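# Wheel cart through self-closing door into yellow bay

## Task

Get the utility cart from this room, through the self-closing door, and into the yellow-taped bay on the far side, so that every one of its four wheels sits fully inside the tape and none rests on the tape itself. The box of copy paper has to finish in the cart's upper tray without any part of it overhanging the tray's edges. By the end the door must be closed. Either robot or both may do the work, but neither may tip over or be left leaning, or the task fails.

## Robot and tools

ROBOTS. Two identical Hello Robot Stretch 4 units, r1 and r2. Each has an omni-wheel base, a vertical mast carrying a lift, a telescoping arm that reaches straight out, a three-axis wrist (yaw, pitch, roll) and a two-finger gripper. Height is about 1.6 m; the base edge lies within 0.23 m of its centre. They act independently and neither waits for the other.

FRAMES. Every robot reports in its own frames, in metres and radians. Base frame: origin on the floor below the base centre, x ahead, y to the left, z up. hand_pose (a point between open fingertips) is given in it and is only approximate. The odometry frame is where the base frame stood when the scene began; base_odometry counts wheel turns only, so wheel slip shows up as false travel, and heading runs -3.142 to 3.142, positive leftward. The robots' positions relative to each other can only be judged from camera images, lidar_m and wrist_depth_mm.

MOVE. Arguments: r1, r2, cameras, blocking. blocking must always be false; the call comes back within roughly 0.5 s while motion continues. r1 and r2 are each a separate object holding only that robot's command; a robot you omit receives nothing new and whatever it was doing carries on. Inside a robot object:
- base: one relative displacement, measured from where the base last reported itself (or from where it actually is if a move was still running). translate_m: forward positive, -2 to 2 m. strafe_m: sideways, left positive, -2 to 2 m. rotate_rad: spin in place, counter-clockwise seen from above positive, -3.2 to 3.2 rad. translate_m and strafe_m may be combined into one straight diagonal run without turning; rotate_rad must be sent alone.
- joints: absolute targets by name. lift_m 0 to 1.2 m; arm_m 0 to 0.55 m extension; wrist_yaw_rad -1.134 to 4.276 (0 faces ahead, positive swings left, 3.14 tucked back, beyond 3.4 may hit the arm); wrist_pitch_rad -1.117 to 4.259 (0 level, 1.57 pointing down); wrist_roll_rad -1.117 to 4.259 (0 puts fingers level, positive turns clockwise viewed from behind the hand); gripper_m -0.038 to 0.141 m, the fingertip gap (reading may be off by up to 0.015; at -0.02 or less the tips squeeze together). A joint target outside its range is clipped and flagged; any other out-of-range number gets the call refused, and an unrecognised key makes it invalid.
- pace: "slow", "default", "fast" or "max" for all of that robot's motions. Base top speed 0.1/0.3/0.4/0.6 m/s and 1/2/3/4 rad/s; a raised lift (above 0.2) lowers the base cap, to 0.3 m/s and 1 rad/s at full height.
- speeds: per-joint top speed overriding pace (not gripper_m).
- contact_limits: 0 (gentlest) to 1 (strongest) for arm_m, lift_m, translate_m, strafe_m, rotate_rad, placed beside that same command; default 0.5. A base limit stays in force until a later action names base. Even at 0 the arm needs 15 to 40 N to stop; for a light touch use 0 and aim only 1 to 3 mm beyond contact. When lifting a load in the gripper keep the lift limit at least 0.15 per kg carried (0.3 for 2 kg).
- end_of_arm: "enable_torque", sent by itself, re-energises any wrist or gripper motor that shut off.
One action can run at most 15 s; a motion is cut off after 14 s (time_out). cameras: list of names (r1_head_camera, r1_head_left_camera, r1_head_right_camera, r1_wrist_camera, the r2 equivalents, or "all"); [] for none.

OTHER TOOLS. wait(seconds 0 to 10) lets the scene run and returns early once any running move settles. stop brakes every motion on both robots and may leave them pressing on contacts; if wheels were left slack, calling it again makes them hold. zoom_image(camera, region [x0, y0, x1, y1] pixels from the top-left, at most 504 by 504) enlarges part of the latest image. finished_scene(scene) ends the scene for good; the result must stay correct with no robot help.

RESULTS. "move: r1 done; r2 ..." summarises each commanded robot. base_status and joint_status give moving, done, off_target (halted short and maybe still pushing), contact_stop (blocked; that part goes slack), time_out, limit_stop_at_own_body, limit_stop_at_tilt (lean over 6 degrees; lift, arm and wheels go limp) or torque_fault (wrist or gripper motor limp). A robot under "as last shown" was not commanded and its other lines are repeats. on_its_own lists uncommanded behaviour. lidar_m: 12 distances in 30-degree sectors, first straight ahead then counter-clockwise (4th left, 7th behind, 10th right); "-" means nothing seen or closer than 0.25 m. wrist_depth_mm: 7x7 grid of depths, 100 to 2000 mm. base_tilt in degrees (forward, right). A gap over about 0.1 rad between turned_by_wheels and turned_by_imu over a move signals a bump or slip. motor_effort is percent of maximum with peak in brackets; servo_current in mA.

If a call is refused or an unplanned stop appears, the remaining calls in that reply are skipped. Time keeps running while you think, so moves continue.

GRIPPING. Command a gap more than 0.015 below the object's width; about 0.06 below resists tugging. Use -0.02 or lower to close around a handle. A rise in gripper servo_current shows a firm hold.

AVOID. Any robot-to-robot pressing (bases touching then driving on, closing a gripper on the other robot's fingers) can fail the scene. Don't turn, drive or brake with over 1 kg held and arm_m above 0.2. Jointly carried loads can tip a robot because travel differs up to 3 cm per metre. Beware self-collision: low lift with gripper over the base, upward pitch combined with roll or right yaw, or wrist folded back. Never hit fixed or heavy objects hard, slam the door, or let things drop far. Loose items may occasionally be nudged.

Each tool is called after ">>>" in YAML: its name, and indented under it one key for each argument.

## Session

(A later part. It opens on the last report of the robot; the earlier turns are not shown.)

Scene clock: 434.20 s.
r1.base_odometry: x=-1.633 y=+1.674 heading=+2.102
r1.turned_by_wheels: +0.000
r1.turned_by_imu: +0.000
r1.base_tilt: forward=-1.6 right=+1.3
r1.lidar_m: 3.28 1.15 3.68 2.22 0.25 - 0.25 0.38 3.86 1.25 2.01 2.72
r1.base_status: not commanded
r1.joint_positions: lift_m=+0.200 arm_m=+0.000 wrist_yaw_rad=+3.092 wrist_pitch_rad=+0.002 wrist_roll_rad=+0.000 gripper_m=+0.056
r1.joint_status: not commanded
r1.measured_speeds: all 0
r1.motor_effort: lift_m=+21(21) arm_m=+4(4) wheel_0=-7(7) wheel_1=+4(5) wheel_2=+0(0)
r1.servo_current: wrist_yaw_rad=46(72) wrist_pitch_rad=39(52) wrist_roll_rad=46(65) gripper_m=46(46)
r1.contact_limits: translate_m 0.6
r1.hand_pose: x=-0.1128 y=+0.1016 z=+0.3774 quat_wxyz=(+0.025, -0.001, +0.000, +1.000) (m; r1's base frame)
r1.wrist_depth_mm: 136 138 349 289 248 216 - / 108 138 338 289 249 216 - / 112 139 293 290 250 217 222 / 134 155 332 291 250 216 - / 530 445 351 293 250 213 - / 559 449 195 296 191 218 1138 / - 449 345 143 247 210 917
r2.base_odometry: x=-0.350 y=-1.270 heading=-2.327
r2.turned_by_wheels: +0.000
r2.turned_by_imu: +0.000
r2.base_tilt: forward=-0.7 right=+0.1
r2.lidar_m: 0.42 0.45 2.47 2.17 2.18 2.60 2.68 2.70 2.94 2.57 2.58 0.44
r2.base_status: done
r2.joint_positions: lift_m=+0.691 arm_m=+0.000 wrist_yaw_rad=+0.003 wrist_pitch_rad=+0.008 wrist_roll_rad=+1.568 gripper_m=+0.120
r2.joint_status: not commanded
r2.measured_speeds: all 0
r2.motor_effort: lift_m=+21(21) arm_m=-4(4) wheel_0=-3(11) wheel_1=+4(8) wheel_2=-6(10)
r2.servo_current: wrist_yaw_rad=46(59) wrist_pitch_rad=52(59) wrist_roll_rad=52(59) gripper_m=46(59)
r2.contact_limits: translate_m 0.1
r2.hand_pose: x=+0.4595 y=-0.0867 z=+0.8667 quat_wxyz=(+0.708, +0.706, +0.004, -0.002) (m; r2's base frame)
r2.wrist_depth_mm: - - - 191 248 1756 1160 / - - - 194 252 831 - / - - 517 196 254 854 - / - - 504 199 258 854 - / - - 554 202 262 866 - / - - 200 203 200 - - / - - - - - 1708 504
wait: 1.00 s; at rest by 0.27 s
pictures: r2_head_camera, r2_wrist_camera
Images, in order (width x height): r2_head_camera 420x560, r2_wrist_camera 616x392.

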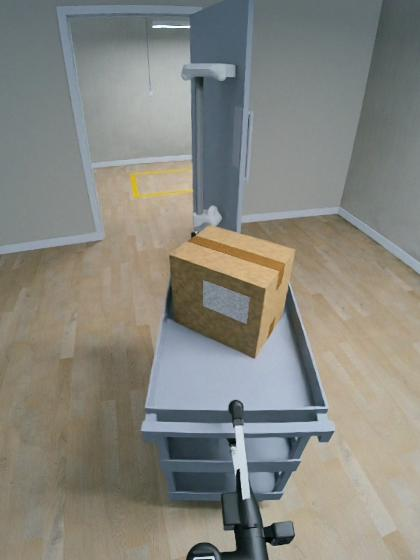

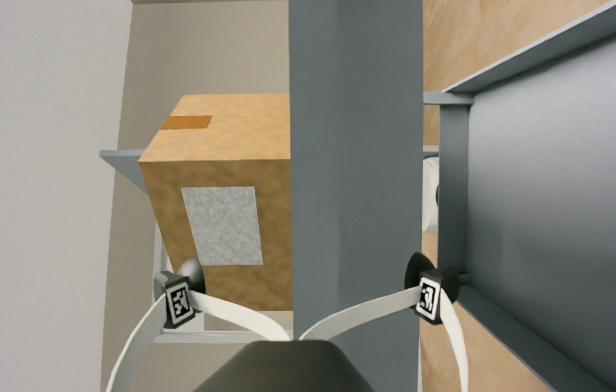

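>>> move:
  blocking: false
  r2: {"base":{"translate_m":0.022},"pace":"slow","contact_limits":{"translate_m":0.1}}

>>> wait:
  seconds: 2

>>> move:
  blocking: false
  r2: {"joints":{"gripper_m":-0.03}}

>>> wait:
  seconds: 2

>>> wait:
  seconds: 1
  cameras: ["r2_head_camera","r2_wrist_camera"]

>>> zoom_image:
  camera: "r2_head_camera"
  region: [110, 340, 330, 540]

Scene clock: 443.33 s.
move: r2 moving
r1: as last shown
r1.lidar_m: 3.29 1.15 3.69 2.23 0.25 - 0.25 0.35 3.87 1.25 2.07 2.74
r1.motor_effort: lift_m=+21(21) arm_m=+4(4) wheel_0=-7(7) wheel_1=+4(4) wheel_2=+0(0)
r1.servo_current: wrist_yaw_rad=52(59) wrist_pitch_rad=46(52) wrist_roll_rad=46(52) gripper_m=46(46)
r1.contact_limits: translate_m 0.6
r1.wrist_depth_mm: 135 138 347 291 248 216 - / 108 138 340 290 249 216 - / 112 138 293 290 249 216 221 / 134 155 330 291 249 217 - / 530 442 351 293 251 213 - / 554 445 195 294 190 219 1138 / - 449 347 143 245 210 904
r2.base_odometry: x=-0.359 y=-1.279 heading=-2.327
r2.turned_by_wheels: +0.000
r2.turned_by_imu: +0.001
r2.base_tilt: forward=-0.6 right=+0.1
r2.lidar_m: 0.39 0.45 2.45 2.17 2.17 2.60 2.69 2.69 2.91 2.57 2.58 0.41
r2.base_status: translate_m moving
r2.joint_positions: lift_m=+0.691 arm_m=+0.000 wrist_yaw_rad=+0.003 wrist_pitch_rad=+0.008 wrist_roll_rad=+1.568 gripper_m=+0.120
r2.joint_status: not commanded
r2.measured_speeds: translate_m=+0.046 strafe_m=+0.000 rotate_rad=-0.001 lift_m=+0.000 arm_m=+0.000 wrist_yaw_rad=+0.000 wrist_pitch_rad=+0.000 wrist_roll_rad=+0.000
r2.motor_effort: lift_m=+21(21) arm_m=-4(4) wheel_0=+7(8) wheel_1=+7(7) wheel_2=-9(11)
r2.servo_current: wrist_yaw_rad=46(59) wrist_pitch_rad=52(59) wrist_roll_rad=39(59) gripper_m=52(52)
r2.contact_limits: translate_m 0.1
r2.hand_pose: x=+0.4595 y=-0.0867 z=+0.8667 quat_wxyz=(+0.708, +0.706, +0.004, -0.002) (m; r2's base frame)
r2.wrist_depth_mm: - - - 180 237 1708 1205 / - - - 182 240 759 - / - - 504 185 245 831 - / - - 496 187 248 842 - / - - 544 190 250 - - / - - 200 191 213 - - / - - - - 256 1708 504
pictures: none

Scene clock: 444.07 s.
earlier move: r2 done
r1.base_odometry: x=-1.633 y=+1.674 heading=+2.102
r1.turned_by_wheels: +0.000
r1.turned_by_imu: +0.000
r1.base_tilt: forward=-1.6 right=+1.3
r1.lidar_m: 3.29 1.15 3.72 2.26 0.27 - 0.25 0.34 3.86 1.26 1.99 2.75
r1.base_status: not commanded
r1.joint_positions: lift_m=+0.200 arm_m=+0.000 wrist_yaw_rad=+3.092 wrist_pitch_rad=+0.002 wrist_roll_rad=+0.000 gripper_m=+0.056
r1.joint_status: not commanded
r1.measured_speeds: all 0
r1.motor_effort: lift_m=+21(21) arm_m=+4(4) wheel_0=-7(7) wheel_1=+4(4) wheel_2=+0(0)
r1.servo_current: wrist_yaw_rad=39(72) wrist_pitch_rad=46(52) wrist_roll_rad=33(59) gripper_m=39(46)
r1.contact_limits: translate_m 0.6
r1.hand_pose: x=-0.1128 y=+0.1016 z=+0.3774 quat_wxyz=(+0.025, -0.001, +0.000, +1.000) (m; r1's base frame)
r1.wrist_depth_mm: 136 138 347 289 249 215 - / 108 138 338 290 249 216 - / 112 138 294 291 250 216 220 / 134 155 330 291 248 217 - / 525 442 353 291 249 213 - / 559 449 195 294 191 219 1138 / - 452 345 143 246 210 891
r2.base_odometry: x=-0.365 y=-1.286 heading=-2.327
r2.turned_by_wheels: +0.000
r2.turned_by_imu: +0.000
r2.base_tilt: forward=-0.7 right=+0.1
r2.lidar_m: 0.40 0.44 2.47 2.19 2.17 2.63 2.67 2.69 2.91 2.56 2.57 0.44
r2.base_status: done
r2.joint_positions: lift_m=+0.691 arm_m=+0.000 wrist_yaw_rad=+0.003 wrist_pitch_rad=+0.008 wrist_roll_rad=+1.568 gripper_m=+0.120
r2.joint_status: not commanded
r2.measured_speeds: all 0
r2.motor_effort: lift_m=+21(21) arm_m=-4(4) wheel_0=+5(8) wheel_1=+4(7) wheel_2=-6(11)
r2.servo_current: wrist_yaw_rad=39(59) wrist_pitch_rad=52(59) wrist_roll_rad=52(59) gripper_m=52(59)
r2.contact_limits: translate_m 0.1
r2.hand_pose: x=+0.4595 y=-0.0867 z=+0.8667 quat_wxyz=(+0.708, +0.706, +0.004, -0.002) (m; r2's base frame)
r2.wrist_depth_mm: - - - 171 229 1576 1138 / - - - 585 232 732 - / - - 496 176 234 - - / - - 480 178 237 - - / - - 530 180 240 842 - / - - 200 181 201 - - / - - - - 247 1756 504
wait: 0.73 of 2 s (r2 has come to rest)
pictures: none

Scene clock: 444.57 s.
move: r2 moving
r1: as last shown
r1.lidar_m: 3.28 1.15 3.73 2.24 0.25 - 0.25 0.33 3.86 1.25 2.03 2.73
r1.motor_effort: lift_m=+21(21) arm_m=+4(4) wheel_0=-7(7) wheel_1=+5(5) wheel_2=+0(0)
r1.servo_current: wrist_yaw_rad=26(59) wrist_pitch_rad=39(46) wrist_roll_rad=46(65) gripper_m=39(46)
r1.contact_limits: translate_m 0.6
r1.wrist_depth_mm: 136 138 347 289 248 215 - / 108 138 338 289 249 217 - / 112 138 294 291 250 217 222 / 134 155 330 293 251 218 - / 525 445 353 293 251 215 - / 554 445 195 294 191 218 1138 / - 452 345 143 246 210 931
r2.base_odometry: x=-0.365 y=-1.286 heading=-2.327
r2.turned_by_wheels: +0.000
r2.turned_by_imu: +0.000
r2.base_tilt: forward=-0.7 right=+0.1
r2.lidar_m: 0.41 0.46 2.49 2.18 2.18 2.61 2.69 2.70 2.93 2.56 2.57 0.42
r2.base_status: not commanded
r2.joint_positions: lift_m=+0.691 arm_m=+0.000 wrist_yaw_rad=+0.003 wrist_pitch_rad=+0.008 wrist_roll_rad=+1.568 gripper_m=+0.106
r2.joint_status: gripper_m moving
r2.measured_speeds: translate_m=+0.000 strafe_m=+0.000 rotate_rad=+0.000 lift_m=+0.000 arm_m=+0.000 wrist_yaw_rad=-0.002 wrist_pitch_rad=+0.000 wrist_roll_rad=+0.001
r2.motor_effort: lift_m=+21(21) arm_m=-4(4) wheel_0=+5(5) wheel_1=+3(4) wheel_2=-6(6)
r2.servo_current: wrist_yaw_rad=39(59) wrist_pitch_rad=46(52) wrist_roll_rad=46(59) gripper_m=111(111)
r2.contact_limits: translate_m 0.1
r2.hand_pose: x=+0.4595 y=-0.0867 z=+0.8667 quat_wxyz=(+0.708, +0.706, +0.004, -0.002) (m; r2's base frame)
r2.wrist_depth_mm: - - - 172 229 1618 1160 / - - - 591 232 798 - / - - 500 177 235 820 - / - - 484 179 238 842 - / - - 525 181 241 831 - / - - 196 182 213 - - / - - - - 247 1756 504
pictures: none

Scene clock: 446.30 s.
earlier move: r2 done
r1.base_odometry: x=-1.633 y=+1.674 heading=+2.102
r1.turned_by_wheels: +0.000
r1.turned_by_imu: +0.000
r1.base_tilt: forward=-1.6 right=+1.2
r1.lidar_m: 3.26 1.15 3.70 2.27 0.25 - 0.25 0.38 3.87 1.26 2.01 2.74
r1.base_status: not commanded
r1.joint_positions: lift_m=+0.200 arm_m=+0.000 wrist_yaw_rad=+3.092 wrist_pitch_rad=+0.002 wrist_roll_rad=+0.000 gripper_m=+0.056
r1.joint_status: not commanded
r1.measured_speeds: all 0
r1.motor_effort: lift_m=+21(21) arm_m=+4(4) wheel_0=-7(7) wheel_1=+4(5) wheel_2=+0(0)
r1.servo_current: wrist_yaw_rad=39(65) wrist_pitch_rad=39(52) wrist_roll_rad=59(65) gripper_m=39(52)
r1.contact_limits: translate_m 0.6
r1.hand_pose: x=-0.1128 y=+0.1016 z=+0.3774 quat_wxyz=(+0.025, -0.001, +0.000, +1.000) (m; r1's base frame)
r1.wrist_depth_mm: 136 138 347 290 248 216 - / 108 138 338 289 248 216 - / 113 139 293 291 250 218 221 / 134 154 332 291 250 217 - / 521 445 353 293 250 213 - / 554 449 196 293 191 219 1138 / - 452 345 143 248 210 917
r2.base_odometry: x=-0.365 y=-1.286 heading=-2.327
r2.turned_by_wheels: +0.000
r2.turned_by_imu: +0.000
r2.base_tilt: forward=-0.7 right=+0.1
r2.lidar_m: 0.39 0.43 2.45 2.16 2.18 2.58 2.68 2.69 2.90 2.57 2.59 0.43
r2.base_status: not commanded
r2.joint_positions: lift_m=+0.691 arm_m=+0.000 wrist_yaw_rad=+0.002 wrist_pitch_rad=+0.008 wrist_roll_rad=+1.568 gripper_m=-0.029
r2.joint_status: all done
r2.measured_speeds: all 0
r2.motor_effort: lift_m=+21(21) arm_m=-4(4) wheel_0=+4(6) wheel_1=+3(4) wheel_2=-2(6)
r2.servo_current: wrist_yaw_rad=52(59) wrist_pitch_rad=52(59) wrist_roll_rad=46(59) gripper_m=104(234)
r2.contact_limits: translate_m 0.1
r2.hand_pose: x=+0.4594 y=-0.0870 z=+0.8667 quat_wxyz=(+0.708, +0.706, +0.003, -0.002) (m; r2's base frame)
r2.wrist_depth_mm: - - - 159 217 1576 521 / - - - 161 220 759 - / - - 469 163 223 - - / - - 473 166 226 - - / - - 530 168 229 - - / - - 187 170 180 - - / - - - - 236 1576 496
wait: 1.73 of 2 s (r2 has come to rest)
pictures: none

Scene clock: 447.30 s.
r1.base_odometry: x=-1.633 y=+1.674 heading=+2.102
r1.turned_by_wheels: +0.000
r1.turned_by_imu: +0.000
r1.base_tilt: forward=-1.6 right=+1.3
r1.lidar_m: 3.26 1.15 3.69 2.23 0.25 - 0.25 0.36 3.87 1.24 2.02 2.74
r1.base_status: not commanded
r1.joint_positions: lift_m=+0.200 arm_m=+0.000 wrist_yaw_rad=+3.092 wrist_pitch_rad=+0.002 wrist_roll_rad=+0.000 gripper_m=+0.056
r1.joint_status: not commanded
r1.measured_speeds: all 0
r1.motor_effort: lift_m=+21(21) arm_m=+4(4) wheel_0=-6(7) wheel_1=+4(5) wheel_2=+0(0)
r1.servo_current: wrist_yaw_rad=46(65) wrist_pitch_rad=46(52) wrist_roll_rad=46(65) gripper_m=46(52)
r1.contact_limits: translate_m 0.6
r1.hand_pose: x=-0.1128 y=+0.1016 z=+0.3774 quat_wxyz=(+0.025, -0.001, +0.000, +1.000) (m; r1's base frame)
r1.wrist_depth_mm: 136 138 345 289 248 215 - / 108 138 338 290 248 216 - / 112 139 294 291 249 218 222 / 134 155 329 291 250 216 - / 530 445 351 294 250 214 - / 554 449 195 294 191 219 1138 / - 449 345 143 245 210 917
r2.base_odometry: x=-0.365 y=-1.286 heading=-2.327
r2.turned_by_wheels: +0.000
r2.turned_by_imu: +0.000
r2.base_tilt: forward=-0.7 right=+0.0
r2.lidar_m: 0.39 0.41 2.48 2.18 2.17 2.59 2.67 2.72 2.91 2.58 2.57 0.43
r2.base_status: not commanded
r2.joint_positions: lift_m=+0.691 arm_m=+0.000 wrist_yaw_rad=+0.002 wrist_pitch_rad=+0.008 wrist_roll_rad=+1.568 gripper_m=-0.029
r2.joint_status: all done
r2.measured_speeds: all 0
r2.motor_effort: lift_m=+21(21) arm_m=-4(4) wheel_0=+3(6) wheel_1=+3(4) wheel_2=-2(6)
r2.servo_current: wrist_yaw_rad=46(59) wrist_pitch_rad=46(59) wrist_roll_rad=52(59) gripper_m=111(234)
r2.contact_limits: translate_m 0.1
r2.hand_pose: x=+0.4594 y=-0.0870 z=+0.8667 quat_wxyz=(+0.708, +0.706, +0.003, -0.002) (m; r2's base frame)
r2.wrist_depth_mm: - - - 159 216 1537 525 / - - - 161 220 759 - / - - 469 163 223 - - / - - 473 166 225 - - / - - 535 168 229 - - / - - 186 171 181 - - / - - - - 236 1618 496
wait: 1.00 s; at rest by 0.27 s
pictures: r2_head_camera, r2_wrist_camera
Images, in order (width x height): r2_head_camera 420x560, r2_wrist_camera 616x392.

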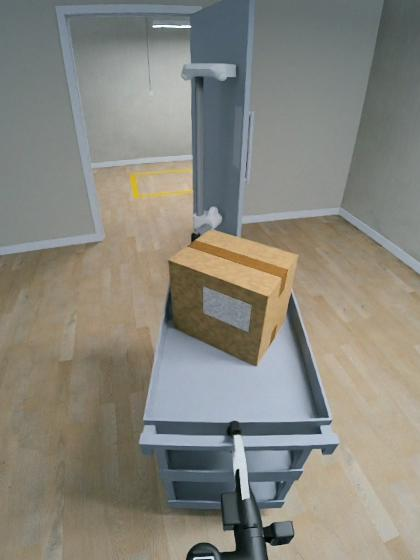

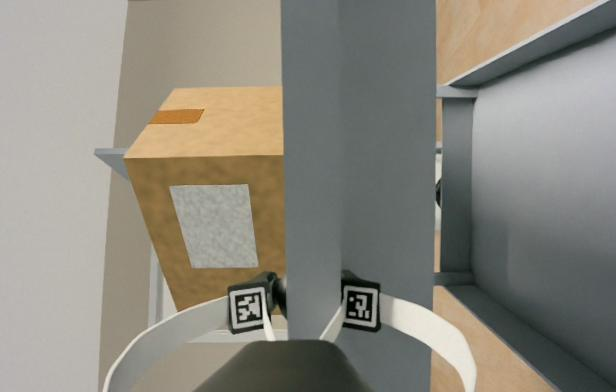

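Scaled by 2.291 from the camera's 420x560 image, which has a finer 1200x1600 frame.

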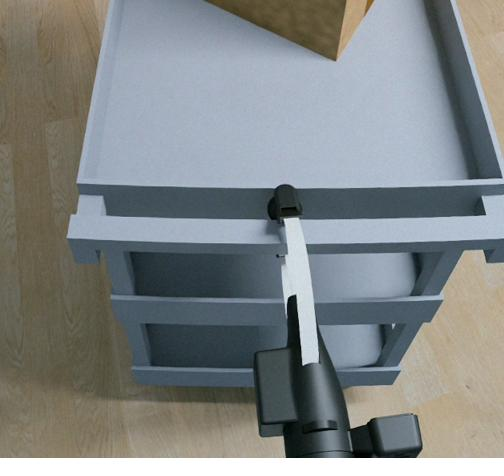

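>>> move:
  blocking: false
  r2: {"base":{"strafe_m":0.12},"pace":"slow","contact_limits":{"strafe_m":0.5}}

>>> wait:
  seconds: 3

>>> wait:
  seconds: 1
  cameras: ["r2_head_camera","r1_head_left_camera"]

Scene clock: 469.57 s.
move: r2 moving
r1: as last shown
r1.lidar_m: 3.24 1.15 3.72 2.23 0.25 - 0.25 0.36 3.86 1.24 2.02 2.72
r1.motor_effort: lift_m=+21(21) arm_m=+4(4) wheel_0=-6(7) wheel_1=+4(4) wheel_2=+0(0)
r1.servo_current: wrist_yaw_rad=46(52) wrist_pitch_rad=33(52) wrist_roll_rad=72(72) gripper_m=39(46)
r1.contact_limits: translate_m 0.6
r1.wrist_depth_mm: 136 138 347 290 248 216 - / 108 138 340 290 249 216 - / 112 138 293 290 250 217 221 / 134 154 330 294 250 217 - / 525 445 351 293 250 214 - / 554 445 196 294 191 219 1138 / - 455 345 143 246 210 917
r2.base_odometry: x=-0.355 y=-1.296 heading=-2.327
r2.turned_by_wheels: +0.000
r2.turned_by_imu: +0.000
r2.base_tilt: forward=-0.7 right=+0.1
r2.lidar_m: 0.39 0.45 2.46 2.16 2.16 2.57 2.69 2.69 2.93 2.60 2.57 0.43
r2.base_status: strafe_m moving
r2.joint_positions: lift_m=+0.691 arm_m=+0.000 wrist_yaw_rad=+0.001 wrist_pitch_rad=+0.008 wrist_roll_rad=+1.568 gripper_m=-0.029
r2.joint_status: not commanded
r2.measured_speeds: translate_m=+0.000 strafe_m=+0.057 rotate_rad=-0.001 lift_m=+0.000 arm_m=+0.000 wrist_yaw_rad=-0.015 wrist_pitch_rad=+0.000 wrist_roll_rad=+0.000
r2.motor_effort: lift_m=+21(21) arm_m=-4(4) wheel_0=-8(11) wheel_1=+7(8) wheel_2=+0(2)
r2.servo_current: wrist_yaw_rad=46(52) wrist_pitch_rad=46(59) wrist_roll_rad=46(59) gripper_m=104(111)
r2.contact_limits: strafe_m 0.5
r2.hand_pose: x=+0.4594 y=-0.0871 z=+0.8667 quat_wxyz=(+0.708, +0.706, +0.003, -0.002) (m; r2's base frame)
r2.wrist_depth_mm: - - - 160 220 1576 1160 / - - - 162 221 741 - / - - 480 165 224 - - / - - 473 167 228 - - / - - 530 169 229 831 - / - - 186 171 178 - - / - - - - 236 1708 500
pictures: none

Scene clock: 471.40 s.
earlier move: r2 done
r1.base_odometry: x=-1.633 y=+1.674 heading=+2.102
r1.turned_by_wheels: +0.000
r1.turned_by_imu: +0.000
r1.base_tilt: forward=-1.6 right=+1.3
r1.lidar_m: 3.30 1.16 3.71 2.26 0.25 - 0.25 0.35 3.86 1.26 2.01 2.72
r1.base_status: not commanded
r1.joint_positions: lift_m=+0.200 arm_m=+0.000 wrist_yaw_rad=+3.092 wrist_pitch_rad=+0.002 wrist_roll_rad=+0.000 gripper_m=+0.056
r1.joint_status: not commanded
r1.measured_speeds: all 0
r1.motor_effort: lift_m=+21(21) arm_m=+4(4) wheel_0=-7(8) wheel_1=+4(5) wheel_2=+0(0)
r1.servo_current: wrist_yaw_rad=46(72) wrist_pitch_rad=39(52) wrist_roll_rad=46(78) gripper_m=46(46)
r1.contact_limits: translate_m 0.6
r1.hand_pose: x=-0.1128 y=+0.1016 z=+0.3774 quat_wxyz=(+0.025, -0.001, +0.000, +1.000) (m; r1's base frame)
r1.wrist_depth_mm: 136 138 349 289 248 216 - / 108 138 338 289 248 216 - / 112 139 293 291 249 217 221 / 134 155 330 293 251 217 - / 525 442 355 293 251 215 - / 554 452 196 294 191 219 1138 / - 452 345 143 247 211 917
r2.base_odometry: x=-0.278 y=-1.368 heading=-2.327
r2.turned_by_wheels: +0.000
r2.turned_by_imu: +0.000
r2.base_tilt: forward=-0.7 right=+0.1
r2.lidar_m: 0.41 0.48 2.35 2.06 2.04 2.43 2.70 2.75 3.06 2.70 2.70 0.41
r2.base_status: done
r2.joint_positions: lift_m=+0.691 arm_m=+0.000 wrist_yaw_rad=-0.005 wrist_pitch_rad=+0.008 wrist_roll_rad=+1.568 gripper_m=-0.029
r2.joint_status: not commanded
r2.measured_speeds: all 0
r2.motor_effort: lift_m=+21(21) arm_m=-4(4) wheel_0=-4(13) wheel_1=+3(8) wheel_2=+0(2)
r2.servo_current: wrist_yaw_rad=59(65) wrist_pitch_rad=46(59) wrist_roll_rad=39(65) gripper_m=91(111)
r2.contact_limits: strafe_m 0.5
r2.hand_pose: x=+0.4589 y=-0.0887 z=+0.8667 quat_wxyz=(+0.708, +0.706, +0.001, -0.004) (m; r2's base frame)
r2.wrist_depth_mm: - - - 141 196 647 - / - - 484 145 203 - - / - 449 436 150 211 - - / - - 500 157 218 - - / - - 591 164 227 - - / - - 186 168 180 1618 530 / - - - - 244 1576 477
wait: 1.83 of 3 s (r2 has come to rest)
pictures: none

Scene clock: 472.40 s.
r1.base_odometry: x=-1.633 y=+1.674 heading=+2.102
r1.turned_by_wheels: +0.000
r1.turned_by_imu: +0.000
r1.base_tilt: forward=-1.6 right=+1.3
r1.lidar_m: 3.25 1.15 3.69 2.26 0.25 - 0.25 0.35 3.86 1.26 2.01 2.74
r1.base_status: not commanded
r1.joint_positions: lift_m=+0.200 arm_m=+0.000 wrist_yaw_rad=+3.092 wrist_pitch_rad=+0.002 wrist_roll_rad=+0.000 gripper_m=+0.056
r1.joint_status: not commanded
r1.measured_speeds: all 0
r1.motor_effort: lift_m=+21(21) arm_m=+4(4) wheel_0=-7(8) wheel_1=+4(5) wheel_2=+0(0)
r1.servo_current: wrist_yaw_rad=52(72) wrist_pitch_rad=46(52) wrist_roll_rad=46(78) gripper_m=46(46)
r1.contact_limits: translate_m 0.6
r1.hand_pose: x=-0.1128 y=+0.1016 z=+0.3774 quat_wxyz=(+0.025, -0.001, +0.000, +1.000) (m; r1's base frame)
r1.wrist_depth_mm: 136 138 347 289 248 215 - / 108 138 336 290 248 216 - / 113 138 293 291 249 217 222 / 134 155 332 293 249 217 - / 521 445 351 291 250 214 - / 554 452 195 293 191 219 1160 / - 452 345 143 246 211 917
r2.base_odometry: x=-0.278 y=-1.368 heading=-2.327
r2.turned_by_wheels: +0.000
r2.turned_by_imu: +0.000
r2.base_tilt: forward=-0.7 right=+0.1
r2.lidar_m: 0.42 0.45 2.36 2.05 2.09 2.42 2.73 2.73 3.08 2.69 2.69 0.41
r2.base_status: done
r2.joint_positions: lift_m=+0.691 arm_m=+0.000 wrist_yaw_rad=-0.005 wrist_pitch_rad=+0.008 wrist_roll_rad=+1.568 gripper_m=-0.029
r2.joint_status: not commanded
r2.measured_speeds: all 0
r2.motor_effort: lift_m=+21(21) arm_m=-4(4) wheel_0=-5(13) wheel_1=+4(8) wheel_2=+0(2)
r2.servo_current: wrist_yaw_rad=46(65) wrist_pitch_rad=52(59) wrist_roll_rad=46(65) gripper_m=91(111)
r2.contact_limits: strafe_m 0.5
r2.hand_pose: x=+0.4589 y=-0.0887 z=+0.8667 quat_wxyz=(+0.708, +0.706, +0.001, -0.004) (m; r2's base frame)
r2.wrist_depth_mm: - - - 141 196 640 - / - - 484 146 202 - - / - 445 436 151 210 - - / - - 504 157 218 - - / - - 597 164 225 - - / - - 187 168 180 1576 530 / - - - - 245 1576 477
wait: 1.00 s; at rest by 0.27 s
pictures: r1_head_left_camera, r2_head_camera
Images, in order (width x height): r1_head_left_camera 420x672, r2_head_camera 420x560.

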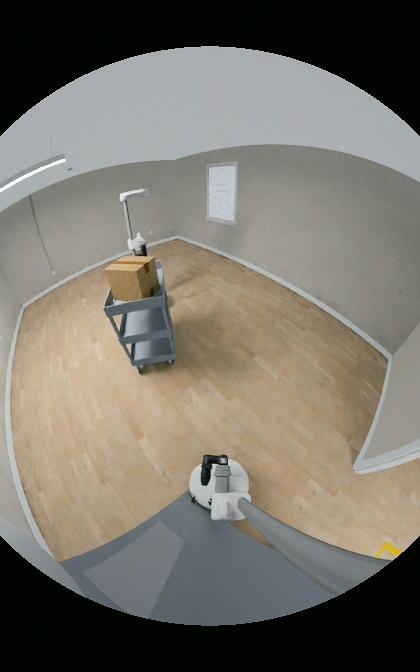

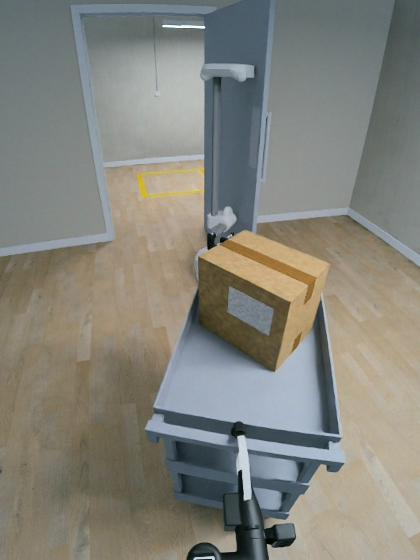

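>>> move:
  blocking: false
  r2: {"base":{"translate_m":-0.728,"strafe_m":0.33},"pace":"slow"}

>>> wait:
  seconds: 10
  cameras: ["r2_head_camera","r2_wrist_camera"]

Scene clock: 488.97 s.
move: r2 moving
r1: as last shown
r1.lidar_m: 3.26 1.16 3.71 2.25 0.25 - 0.25 0.36 3.89 1.24 2.02 2.73
r1.motor_effort: lift_m=+21(21) arm_m=+4(4) wheel_0=-7(7) wheel_1=+4(4) wheel_2=+0(0)
r1.servo_current: wrist_yaw_rad=52(52) wrist_pitch_rad=46(46) wrist_roll_rad=65(65) gripper_m=39(46)
r1.contact_limits: translate_m 0.6
r1.wrist_depth_mm: 136 138 347 290 247 216 - / 108 138 336 290 248 216 - / 112 138 294 289 249 217 222 / 134 155 330 293 250 217 - / 530 442 353 294 251 213 - / 559 449 195 293 191 218 1138 / - 449 345 143 246 210 917
r2.base_odometry: x=-0.266 y=-1.363 heading=-2.327
r2.turned_by_wheels: +0.000
r2.turned_by_imu: +0.000
r2.base_tilt: forward=-0.7 right=+0.1
r2.lidar_m: 0.42 0.46 2.33 2.06 2.04 2.44 2.71 2.73 3.05 2.70 2.71 0.37
r2.base_status: translate_m moving; strafe_m moving
r2.joint_positions: lift_m=+0.691 arm_m=+0.000 wrist_yaw_rad=-0.002 wrist_pitch_rad=+0.008 wrist_roll_rad=+1.569 gripper_m=-0.029
r2.joint_status: not commanded
r2.measured_speeds: translate_m=-0.049 strafe_m=+0.023 rotate_rad=+0.002 lift_m=+0.000 arm_m=+0.000 wrist_yaw_rad=+0.012 wrist_pitch_rad=+0.000 wrist_roll_rad=+0.000
r2.motor_effort: lift_m=+21(21) arm_m=-4(4) wheel_0=-11(11) wheel_1=-6(7) wheel_2=+13(13)
r2.servo_current: wrist_yaw_rad=59(59) wrist_pitch_rad=52(52) wrist_roll_rad=46(65) gripper_m=98(98)
r2.hand_pose: x=+0.4591 y=-0.0880 z=+0.8667 quat_wxyz=(+0.708, +0.706, +0.002, -0.003) (m; r2's base frame)
r2.wrist_depth_mm: - - - 138 191 - - / - - 462 143 200 - - / - 462 442 148 208 - - / - - 508 157 216 - - / - - 615 163 227 - - / - - 186 168 181 1661 512 / - - - - 248 1708 469
pictures: none

Scene clock: 497.67 s.
earlier move: r2 done
r1.base_odometry: x=-1.633 y=+1.674 heading=+2.102
r1.turned_by_wheels: +0.000
r1.turned_by_imu: -0.001
r1.base_tilt: forward=-1.6 right=+1.3
r1.lidar_m: 1.97 1.93 3.69 2.27 0.25 - 0.25 0.35 3.86 1.27 2.02 2.73
r1.base_status: not commanded
r1.joint_positions: lift_m=+0.200 arm_m=+0.000 wrist_yaw_rad=+3.092 wrist_pitch_rad=+0.002 wrist_roll_rad=+0.000 gripper_m=+0.056
r1.joint_status: not commanded
r1.measured_speeds: all 0
r1.motor_effort: lift_m=+21(21) arm_m=+4(4) wheel_0=-7(8) wheel_1=+4(5) wheel_2=+0(0)
r1.servo_current: wrist_yaw_rad=46(72) wrist_pitch_rad=39(52) wrist_roll_rad=46(72) gripper_m=46(52)
r1.contact_limits: translate_m 0.6
r1.hand_pose: x=-0.1128 y=+0.1016 z=+0.3774 quat_wxyz=(+0.025, -0.001, +0.000, +1.000) (m; r1's base frame)
r1.wrist_depth_mm: 135 138 347 290 247 215 - / 108 138 338 290 250 216 - / 112 139 293 291 248 217 221 / 134 155 330 293 250 217 - / 530 445 353 293 250 214 - / 554 449 195 294 190 219 1138 / - 452 345 143 247 209 904
r2.base_odometry: x=+0.461 y=-1.065 heading=-2.327
r2.turned_by_wheels: +0.000
r2.turned_by_imu: +0.002
r2.base_tilt: forward=-0.7 right=+0.0
r2.lidar_m: 0.42 0.48 1.80 1.53 1.55 1.92 2.08 2.08 2.48 3.17 3.16 0.40
r2.base_status: done
r2.joint_positions: lift_m=+0.691 arm_m=+0.000 wrist_yaw_rad=+0.002 wrist_pitch_rad=+0.008 wrist_roll_rad=+1.569 gripper_m=-0.029
r2.joint_status: not commanded
r2.measured_speeds: all 0
r2.motor_effort: lift_m=+21(21) arm_m=-4(4) wheel_0=-3(12) wheel_1=-5(7) wheel_2=+7(13)
r2.servo_current: wrist_yaw_rad=52(65) wrist_pitch_rad=52(59) wrist_roll_rad=46(65) gripper_m=91(104)
r2.hand_pose: x=+0.4595 y=-0.0869 z=+0.8667 quat_wxyz=(+0.708, +0.706, +0.003, -0.002) (m; r2's base frame)
r2.wrist_depth_mm: - - - 139 193 - - / - - 477 144 202 - - / - 445 436 150 209 - - / - - 504 157 217 - - / - - 597 163 225 - - / - - 187 168 181 1576 521 / - - - - 244 1618 480
wait: 8.70 of 10 s (r2 has come to rest)
pictures: r2_head_camera, r2_wrist_camera
Images, in order (width x height): r2_head_camera 420x560, r2_wrist_camera 616x392.

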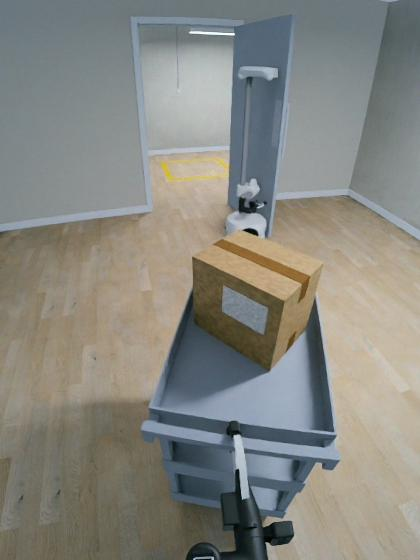

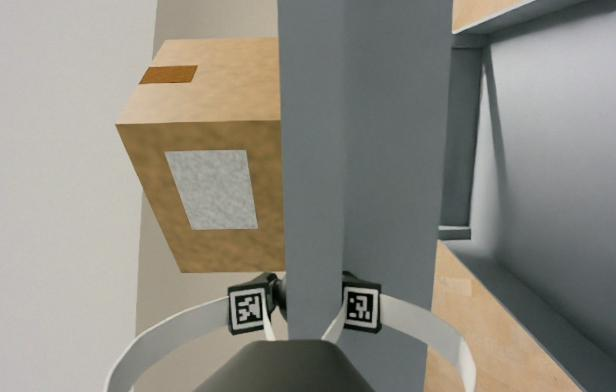

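>>> move:
  blocking: false
  r2: {"base":{"strafe_m":-0.16},"pace":"slow"}

>>> wait:
  seconds: 5
  cameras: ["r2_head_camera","r2_wrist_camera"]

Scene clock: 512.50 s.
move: r2 moving
r1: as last shown
r1.turned_by_imu: +0.000
r1.lidar_m: 1.97 1.93 3.70 2.25 0.25 - 0.25 0.37 3.86 1.26 2.00 2.73
r1.motor_effort: lift_m=+21(21) arm_m=+4(4) wheel_0=-6(7) wheel_1=+4(4) wheel_2=+0(0)
r1.servo_current: wrist_yaw_rad=33(72) wrist_pitch_rad=39(46) wrist_roll_rad=46(52) gripper_m=39(46)
r1.contact_limits: translate_m 0.6
r1.wrist_depth_mm: 136 138 347 287 247 215 - / 108 138 340 289 249 216 - / 112 139 293 291 249 216 221 / 134 155 330 291 250 217 - / 525 445 353 293 250 214 - / 549 449 195 294 191 218 1138 / - 452 345 143 247 211 917
r2.base_odometry: x=+0.451 y=-1.055 heading=-2.327
r2.turned_by_wheels: +0.000
r2.turned_by_imu: +0.001
r2.base_tilt: forward=-0.6 right=+0.1
r2.lidar_m: 0.41 0.46 1.81 1.57 1.57 1.92 2.10 2.11 2.51 3.16 3.16 0.41
r2.base_status: strafe_m moving
r2.joint_positions: lift_m=+0.691 arm_m=+0.000 wrist_yaw_rad=+0.003 wrist_pitch_rad=+0.008 wrist_roll_rad=+1.569 gripper_m=-0.029
r2.joint_status: not commanded
r2.measured_speeds: translate_m=+0.000 strafe_m=-0.056 rotate_rad=-0.002 lift_m=+0.000 arm_m=+0.000 wrist_yaw_rad=+0.000 wrist_pitch_rad=+0.000 wrist_roll_rad=+0.000
r2.motor_effort: lift_m=+21(21) arm_m=-4(4) wheel_0=+12(14) wheel_1=-6(9) wheel_2=+0(6)
r2.servo_current: wrist_yaw_rad=39(52) wrist_pitch_rad=52(52) wrist_roll_rad=46(46) gripper_m=91(98)
r2.hand_pose: x=+0.4596 y=-0.0866 z=+0.8667 quat_wxyz=(+0.708, +0.706, +0.004, -0.002) (m; r2's base frame)
r2.wrist_depth_mm: - - - 140 195 634 - / - - 492 145 202 - - / - 455 433 151 210 - - / - - 504 156 218 - - / - - 591 163 226 - - / - - 187 169 181 1708 - / - - - - 245 1618 484
pictures: none

Scene clock: 514.73 s.
earlier move: r2 done
r1.base_odometry: x=-1.633 y=+1.674 heading=+2.102
r1.turned_by_wheels: +0.000
r1.turned_by_imu: +0.000
r1.base_tilt: forward=-1.6 right=+1.3
r1.lidar_m: 2.00 1.87 3.68 2.23 0.25 - 0.25 0.38 3.89 1.25 2.00 2.74
r1.base_status: not commanded
r1.joint_positions: lift_m=+0.200 arm_m=+0.000 wrist_yaw_rad=+3.092 wrist_pitch_rad=+0.002 wrist_roll_rad=+0.000 gripper_m=+0.056
r1.joint_status: not commanded
r1.measured_speeds: all 0
r1.motor_effort: lift_m=+21(21) arm_m=+4(4) wheel_0=-6(7) wheel_1=+4(4) wheel_2=+0(0)
r1.servo_current: wrist_yaw_rad=46(72) wrist_pitch_rad=39(52) wrist_roll_rad=59(72) gripper_m=46(46)
r1.contact_limits: translate_m 0.6
r1.hand_pose: x=-0.1128 y=+0.1016 z=+0.3774 quat_wxyz=(+0.025, -0.001, +0.000, +1.000) (m; r1's base frame)
r1.wrist_depth_mm: 136 138 347 289 248 216 - / 108 138 340 291 248 216 - / 112 138 294 291 249 216 222 / 134 155 330 291 249 217 - / 525 445 349 293 250 214 - / 559 449 196 294 191 218 1182 / - 452 345 143 246 210 931
r2.base_odometry: x=+0.345 y=-0.956 heading=-2.327
r2.turned_by_wheels: +0.000
r2.turned_by_imu: +0.001
r2.base_tilt: forward=-0.7 right=+0.1
r2.lidar_m: 0.39 0.39 1.97 1.69 1.70 2.10 2.03 2.05 2.49 2.99 3.01 0.44
r2.base_status: done
r2.joint_positions: lift_m=+0.691 arm_m=+0.000 wrist_yaw_rad=+0.003 wrist_pitch_rad=+0.008 wrist_roll_rad=+1.569 gripper_m=-0.029
r2.joint_status: not commanded
r2.measured_speeds: all 0
r2.motor_effort: lift_m=+21(21) arm_m=-4(4) wheel_0=+6(14) wheel_1=-2(9) wheel_2=+0(6)
r2.servo_current: wrist_yaw_rad=52(65) wrist_pitch_rad=52(59) wrist_roll_rad=33(59) gripper_m=91(104)
r2.hand_pose: x=+0.4596 y=-0.0865 z=+0.8667 quat_wxyz=(+0.708, +0.706, +0.004, -0.002) (m; r2's base frame)
r2.wrist_depth_mm: - - - 167 227 1537 1182 / - - - 168 228 1499 - / - - 525 168 229 820 - / - - 462 169 230 - - / - - 508 170 229 - - / - - 186 170 180 - - / - - - - 232 1618 -
wait: 2.23 of 5 s (r2 has come to rest)
pictures: r2_head_camera, r2_wrist_camera
Images, in order (width x height): r2_head_camera 420x560, r2_wrist_camera 616x392.

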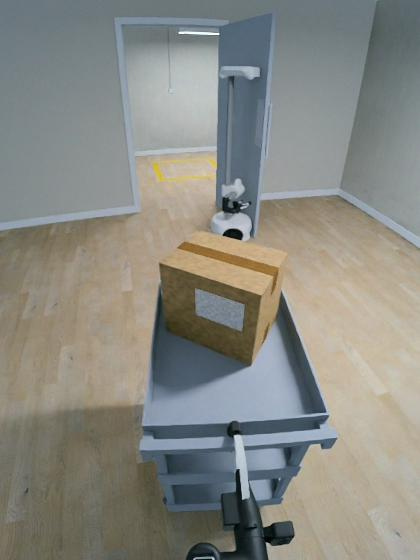

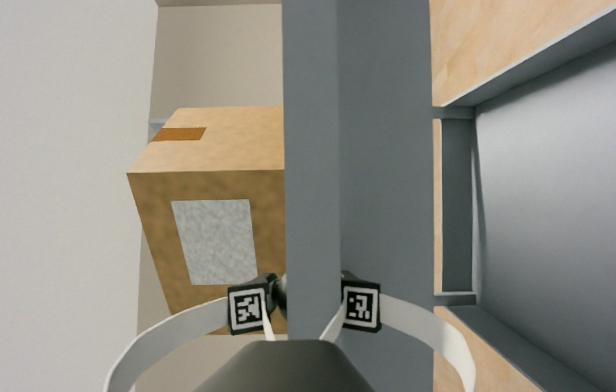

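>>> move:
  blocking: false
  r2: {"base":{"strafe_m":-0.18},"pace":"slow"}

>>> wait:
  seconds: 5

>>> move:
  blocking: false
  r2: {"base":{"rotate_rad":0.2},"pace":"slow"}

>>> wait:
  seconds: 3
  cameras: ["r2_head_camera","r2_wrist_camera","r1_head_left_camera"]

Scene clock: 532.60 s.
move: r2 moving
r1: as last shown
r1.lidar_m: 1.98 1.89 3.67 2.27 0.25 - 0.25 0.36 3.87 1.24 2.02 2.75
r1.motor_effort: lift_m=+21(21) arm_m=+4(4) wheel_0=-7(7) wheel_1=+4(4) wheel_2=+0(0)
r1.servo_current: wrist_yaw_rad=46(59) wrist_pitch_rad=39(46) wrist_roll_rad=46(65) gripper_m=46(46)
r1.contact_limits: translate_m 0.6
r1.wrist_depth_mm: 136 138 347 289 248 215 - / 108 138 338 290 248 216 - / 112 138 293 290 250 216 223 / 134 154 332 293 248 219 - / 530 445 351 294 250 213 - / 554 449 195 294 191 218 1118 / - 449 343 143 246 211 917
r2.base_odometry: x=+0.335 y=-0.946 heading=-2.326
r2.turned_by_wheels: +0.000
r2.turned_by_imu: +0.001
r2.base_tilt: forward=-0.7 right=+0.1
r2.lidar_m: 0.36 0.41 1.99 1.71 1.73 2.09 2.02 2.05 2.48 3.00 3.01 0.43
r2.base_status: strafe_m moving
r2.joint_positions: lift_m=+0.691 arm_m=+0.000 wrist_yaw_rad=+0.003 wrist_pitch_rad=+0.008 wrist_roll_rad=+1.569 gripper_m=-0.029
r2.joint_status: not commanded
r2.measured_speeds: translate_m=+0.000 strafe_m=-0.056 rotate_rad=+0.003 lift_m=+0.000 arm_m=+0.000 wrist_yaw_rad=+0.000 wrist_pitch_rad=+0.000 wrist_roll_rad=+0.000
r2.motor_effort: lift_m=+21(21) arm_m=-4(4) wheel_0=+10(13) wheel_1=-6(7) wheel_2=-1(1)
r2.servo_current: wrist_yaw_rad=52(52) wrist_pitch_rad=52(59) wrist_roll_rad=46(52) gripper_m=91(104)
r2.hand_pose: x=+0.4596 y=-0.0865 z=+0.8667 quat_wxyz=(+0.708, +0.706, +0.004, -0.002) (m; r2's base frame)
r2.wrist_depth_mm: - - - 169 229 1661 1205 / - - - 170 229 1576 - / - - 539 170 230 820 - / - - 462 170 230 - - / - - 512 169 231 - - / - - 186 170 180 - - / - - - - 231 1576 -
pictures: none

Scene clock: 535.03 s.
earlier move: r2 done
r1.base_odometry: x=-1.633 y=+1.674 heading=+2.102
r1.turned_by_wheels: +0.000
r1.turned_by_imu: +0.000
r1.base_tilt: forward=-1.6 right=+1.3
r1.lidar_m: 3.32 1.86 3.70 2.27 0.25 - 0.25 0.37 3.86 1.26 2.00 2.74
r1.base_status: not commanded
r1.joint_positions: lift_m=+0.200 arm_m=+0.000 wrist_yaw_rad=+3.092 wrist_pitch_rad=+0.002 wrist_roll_rad=+0.000 gripper_m=+0.056
r1.joint_status: not commanded
r1.measured_speeds: all 0
r1.motor_effort: lift_m=+21(21) arm_m=+4(4) wheel_0=-7(7) wheel_1=+4(4) wheel_2=+0(0)
r1.servo_current: wrist_yaw_rad=46(72) wrist_pitch_rad=39(52) wrist_roll_rad=52(65) gripper_m=46(52)
r1.contact_limits: translate_m 0.6
r1.hand_pose: x=-0.1128 y=+0.1016 z=+0.3774 quat_wxyz=(+0.025, -0.001, +0.000, +1.000) (m; r1's base frame)
r1.wrist_depth_mm: 136 138 347 289 248 215 - / 108 138 338 290 248 216 - / 112 138 294 289 250 218 222 / 134 155 330 291 249 218 - / 525 445 353 293 251 213 - / 559 442 195 293 191 219 1138 / - 449 343 143 247 210 917
r2.base_odometry: x=+0.214 y=-0.832 heading=-2.326
r2.turned_by_wheels: +0.000
r2.turned_by_imu: +0.000
r2.base_tilt: forward=-0.7 right=+0.0
r2.lidar_m: 0.35 0.35 2.16 1.89 1.88 2.27 2.00 2.04 2.41 2.82 2.86 0.45
r2.base_status: done
r2.joint_positions: lift_m=+0.691 arm_m=+0.000 wrist_yaw_rad=+0.003 wrist_pitch_rad=+0.008 wrist_roll_rad=+1.569 gripper_m=-0.029
r2.joint_status: not commanded
r2.measured_speeds: all 0
r2.motor_effort: lift_m=+21(21) arm_m=-4(4) wheel_0=+7(13) wheel_1=-2(9) wheel_2=+0(2)
r2.servo_current: wrist_yaw_rad=59(65) wrist_pitch_rad=46(59) wrist_roll_rad=59(59) gripper_m=98(104)
r2.hand_pose: x=+0.4596 y=-0.0865 z=+0.8667 quat_wxyz=(+0.708, +0.706, +0.004, -0.002) (m; r2's base frame)
r2.wrist_depth_mm: - - - 273 278 306 306 / - - - 260 265 1708 1160 / - - - 193 254 1756 - / - - 585 184 245 831 - / - - 473 178 236 - - / - - 186 170 180 - - / - - 521 - 220 - -
wait: 2.43 of 5 s (r2 has come to rest)
pictures: none

Scene clock: 535.53 s.
move: r2 moving
r1: as last shown
r1.lidar_m: 3.28 1.87 3.71 2.26 0.25 - 0.25 0.38 3.87 1.25 2.01 2.74
r1.motor_effort: lift_m=+21(21) arm_m=+4(4) wheel_0=-7(8) wheel_1=+4(4) wheel_2=+0(0)
r1.servo_current: wrist_yaw_rad=26(65) wrist_pitch_rad=39(52) wrist_roll_rad=46(65) gripper_m=46(46)
r1.contact_limits: translate_m 0.6
r1.wrist_depth_mm: 136 138 349 289 247 215 - / 108 138 336 290 248 217 - / 112 138 294 291 249 217 220 / 134 154 330 293 250 218 - / 525 442 351 293 251 214 - / 554 445 196 296 191 218 1138 / - 452 345 143 245 211 917
r2.base_odometry: x=+0.214 y=-0.832 heading=-2.205
r2.turned_by_wheels: +0.121
r2.turned_by_imu: +0.118
r2.base_tilt: forward=-0.7 right=+0.1
r2.lidar_m: 0.37 0.39 2.04 1.88 1.94 2.18 2.02 2.06 2.62 2.83 2.88 0.44
r2.base_status: rotate_rad moving
r2.joint_positions: lift_m=+0.691 arm_m=+0.000 wrist_yaw_rad=-0.008 wrist_pitch_rad=+0.008 wrist_roll_rad=+1.569 gripper_m=-0.029
r2.joint_status: not commanded
r2.measured_speeds: translate_m=+0.003 strafe_m=+0.000 rotate_rad=+0.423 lift_m=+0.000 arm_m=+0.000 wrist_yaw_rad=+0.000 wrist_pitch_rad=+0.000 wrist_roll_rad=+0.000
r2.motor_effort: lift_m=+21(21) arm_m=-3(4) wheel_0=-9(11) wheel_1=-5(8) wheel_2=-14(16)
r2.servo_current: wrist_yaw_rad=59(59) wrist_pitch_rad=59(59) wrist_roll_rad=52(59) gripper_m=91(98)
r2.hand_pose: x=+0.4586 y=-0.0898 z=+0.8667 quat_wxyz=(+0.708, +0.706, +0.000, -0.006) (m; r2's base frame)
r2.wrist_depth_mm: - - - 188 251 1661 1160 / - - - 184 246 1661 525 / - - - 180 241 831 - / - - 469 178 236 842 - / - - 488 175 233 - - / - - 186 171 179 - - / - - 564 - 225 - -
pictures: none

Scene clock: 536.20 s.
earlier move: r2 done
r1.base_odometry: x=-1.633 y=+1.674 heading=+2.102
r1.turned_by_wheels: +0.000
r1.turned_by_imu: +0.000
r1.base_tilt: forward=-1.6 right=+1.3
r1.lidar_m: 3.27 1.88 3.68 2.26 0.25 - 0.25 0.38 3.86 1.26 1.98 2.74
r1.base_status: not commanded
r1.joint_positions: lift_m=+0.200 arm_m=+0.000 wrist_yaw_rad=+3.092 wrist_pitch_rad=+0.002 wrist_roll_rad=+0.000 gripper_m=+0.056
r1.joint_status: not commanded
r1.measured_speeds: all 0
r1.motor_effort: lift_m=+21(21) arm_m=+4(4) wheel_0=-7(8) wheel_1=+4(4) wheel_2=+0(0)
r1.servo_current: wrist_yaw_rad=52(65) wrist_pitch_rad=33(52) wrist_roll_rad=52(65) gripper_m=46(46)
r1.contact_limits: translate_m 0.6
r1.hand_pose: x=-0.1128 y=+0.1016 z=+0.3774 quat_wxyz=(+0.025, -0.001, +0.000, +1.000) (m; r1's base frame)
r1.wrist_depth_mm: 136 137 347 289 248 216 - / 108 138 338 290 248 216 - / 112 139 294 290 249 216 222 / 134 155 330 293 250 217 - / 521 442 351 293 250 213 - / 554 452 195 293 191 218 1160 / - 452 347 143 246 211 917
r2.base_odometry: x=+0.214 y=-0.832 heading=-2.127
r2.turned_by_wheels: +0.078
r2.turned_by_imu: +0.076
r2.base_tilt: forward=-0.7 right=+0.1
r2.lidar_m: 0.41 0.43 2.01 1.87 1.98 2.11 2.00 2.07 2.81 2.83 2.94 0.42
r2.base_status: done
r2.joint_positions: lift_m=+0.691 arm_m=+0.000 wrist_yaw_rad=+0.000 wrist_pitch_rad=+0.008 wrist_roll_rad=+1.569 gripper_m=-0.029
r2.joint_status: not commanded
r2.measured_speeds: all 0
r2.motor_effort: lift_m=+21(21) arm_m=-3(4) wheel_0=-5(11) wheel_1=-5(8) wheel_2=-6(16)
r2.servo_current: wrist_yaw_rad=39(65) wrist_pitch_rad=46(59) wrist_roll_rad=33(65) gripper_m=91(98)
r2.hand_pose: x=+0.4593 y=-0.0875 z=+0.8667 quat_wxyz=(+0.708, +0.706, +0.003, -0.003) (m; r2's base frame)
r2.wrist_depth_mm: - - - 163 222 1537 1160 / - - - 165 224 768 - / - - 496 167 225 - - / - - 466 167 228 - - / - - 521 169 229 831 - / - - 186 170 180 - - / - - - - 234 1576 512
wait: 0.67 of 3 s (r2 has come to rest)
pictures: r1_head_left_camera, r2_head_camera, r2_wrist_camera
Images, in order (width x height): r1_head_left_camera 420x672, r2_head_camera 420x560, r2_wrist_camera 616x392.

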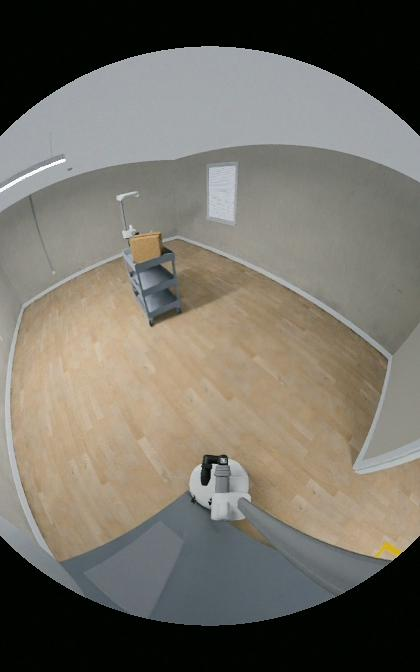

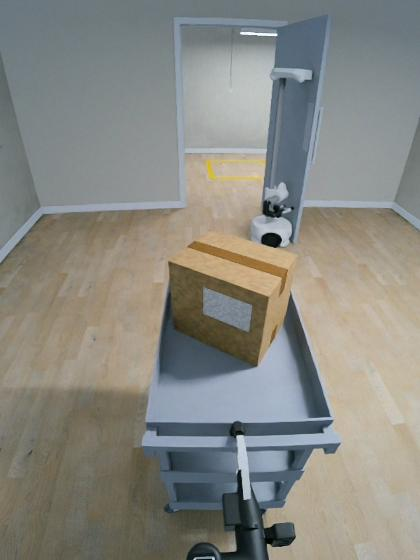

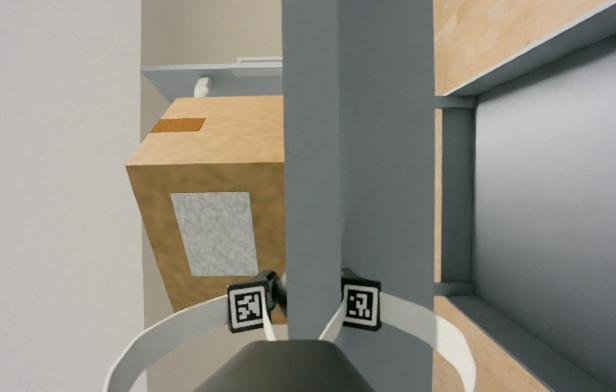

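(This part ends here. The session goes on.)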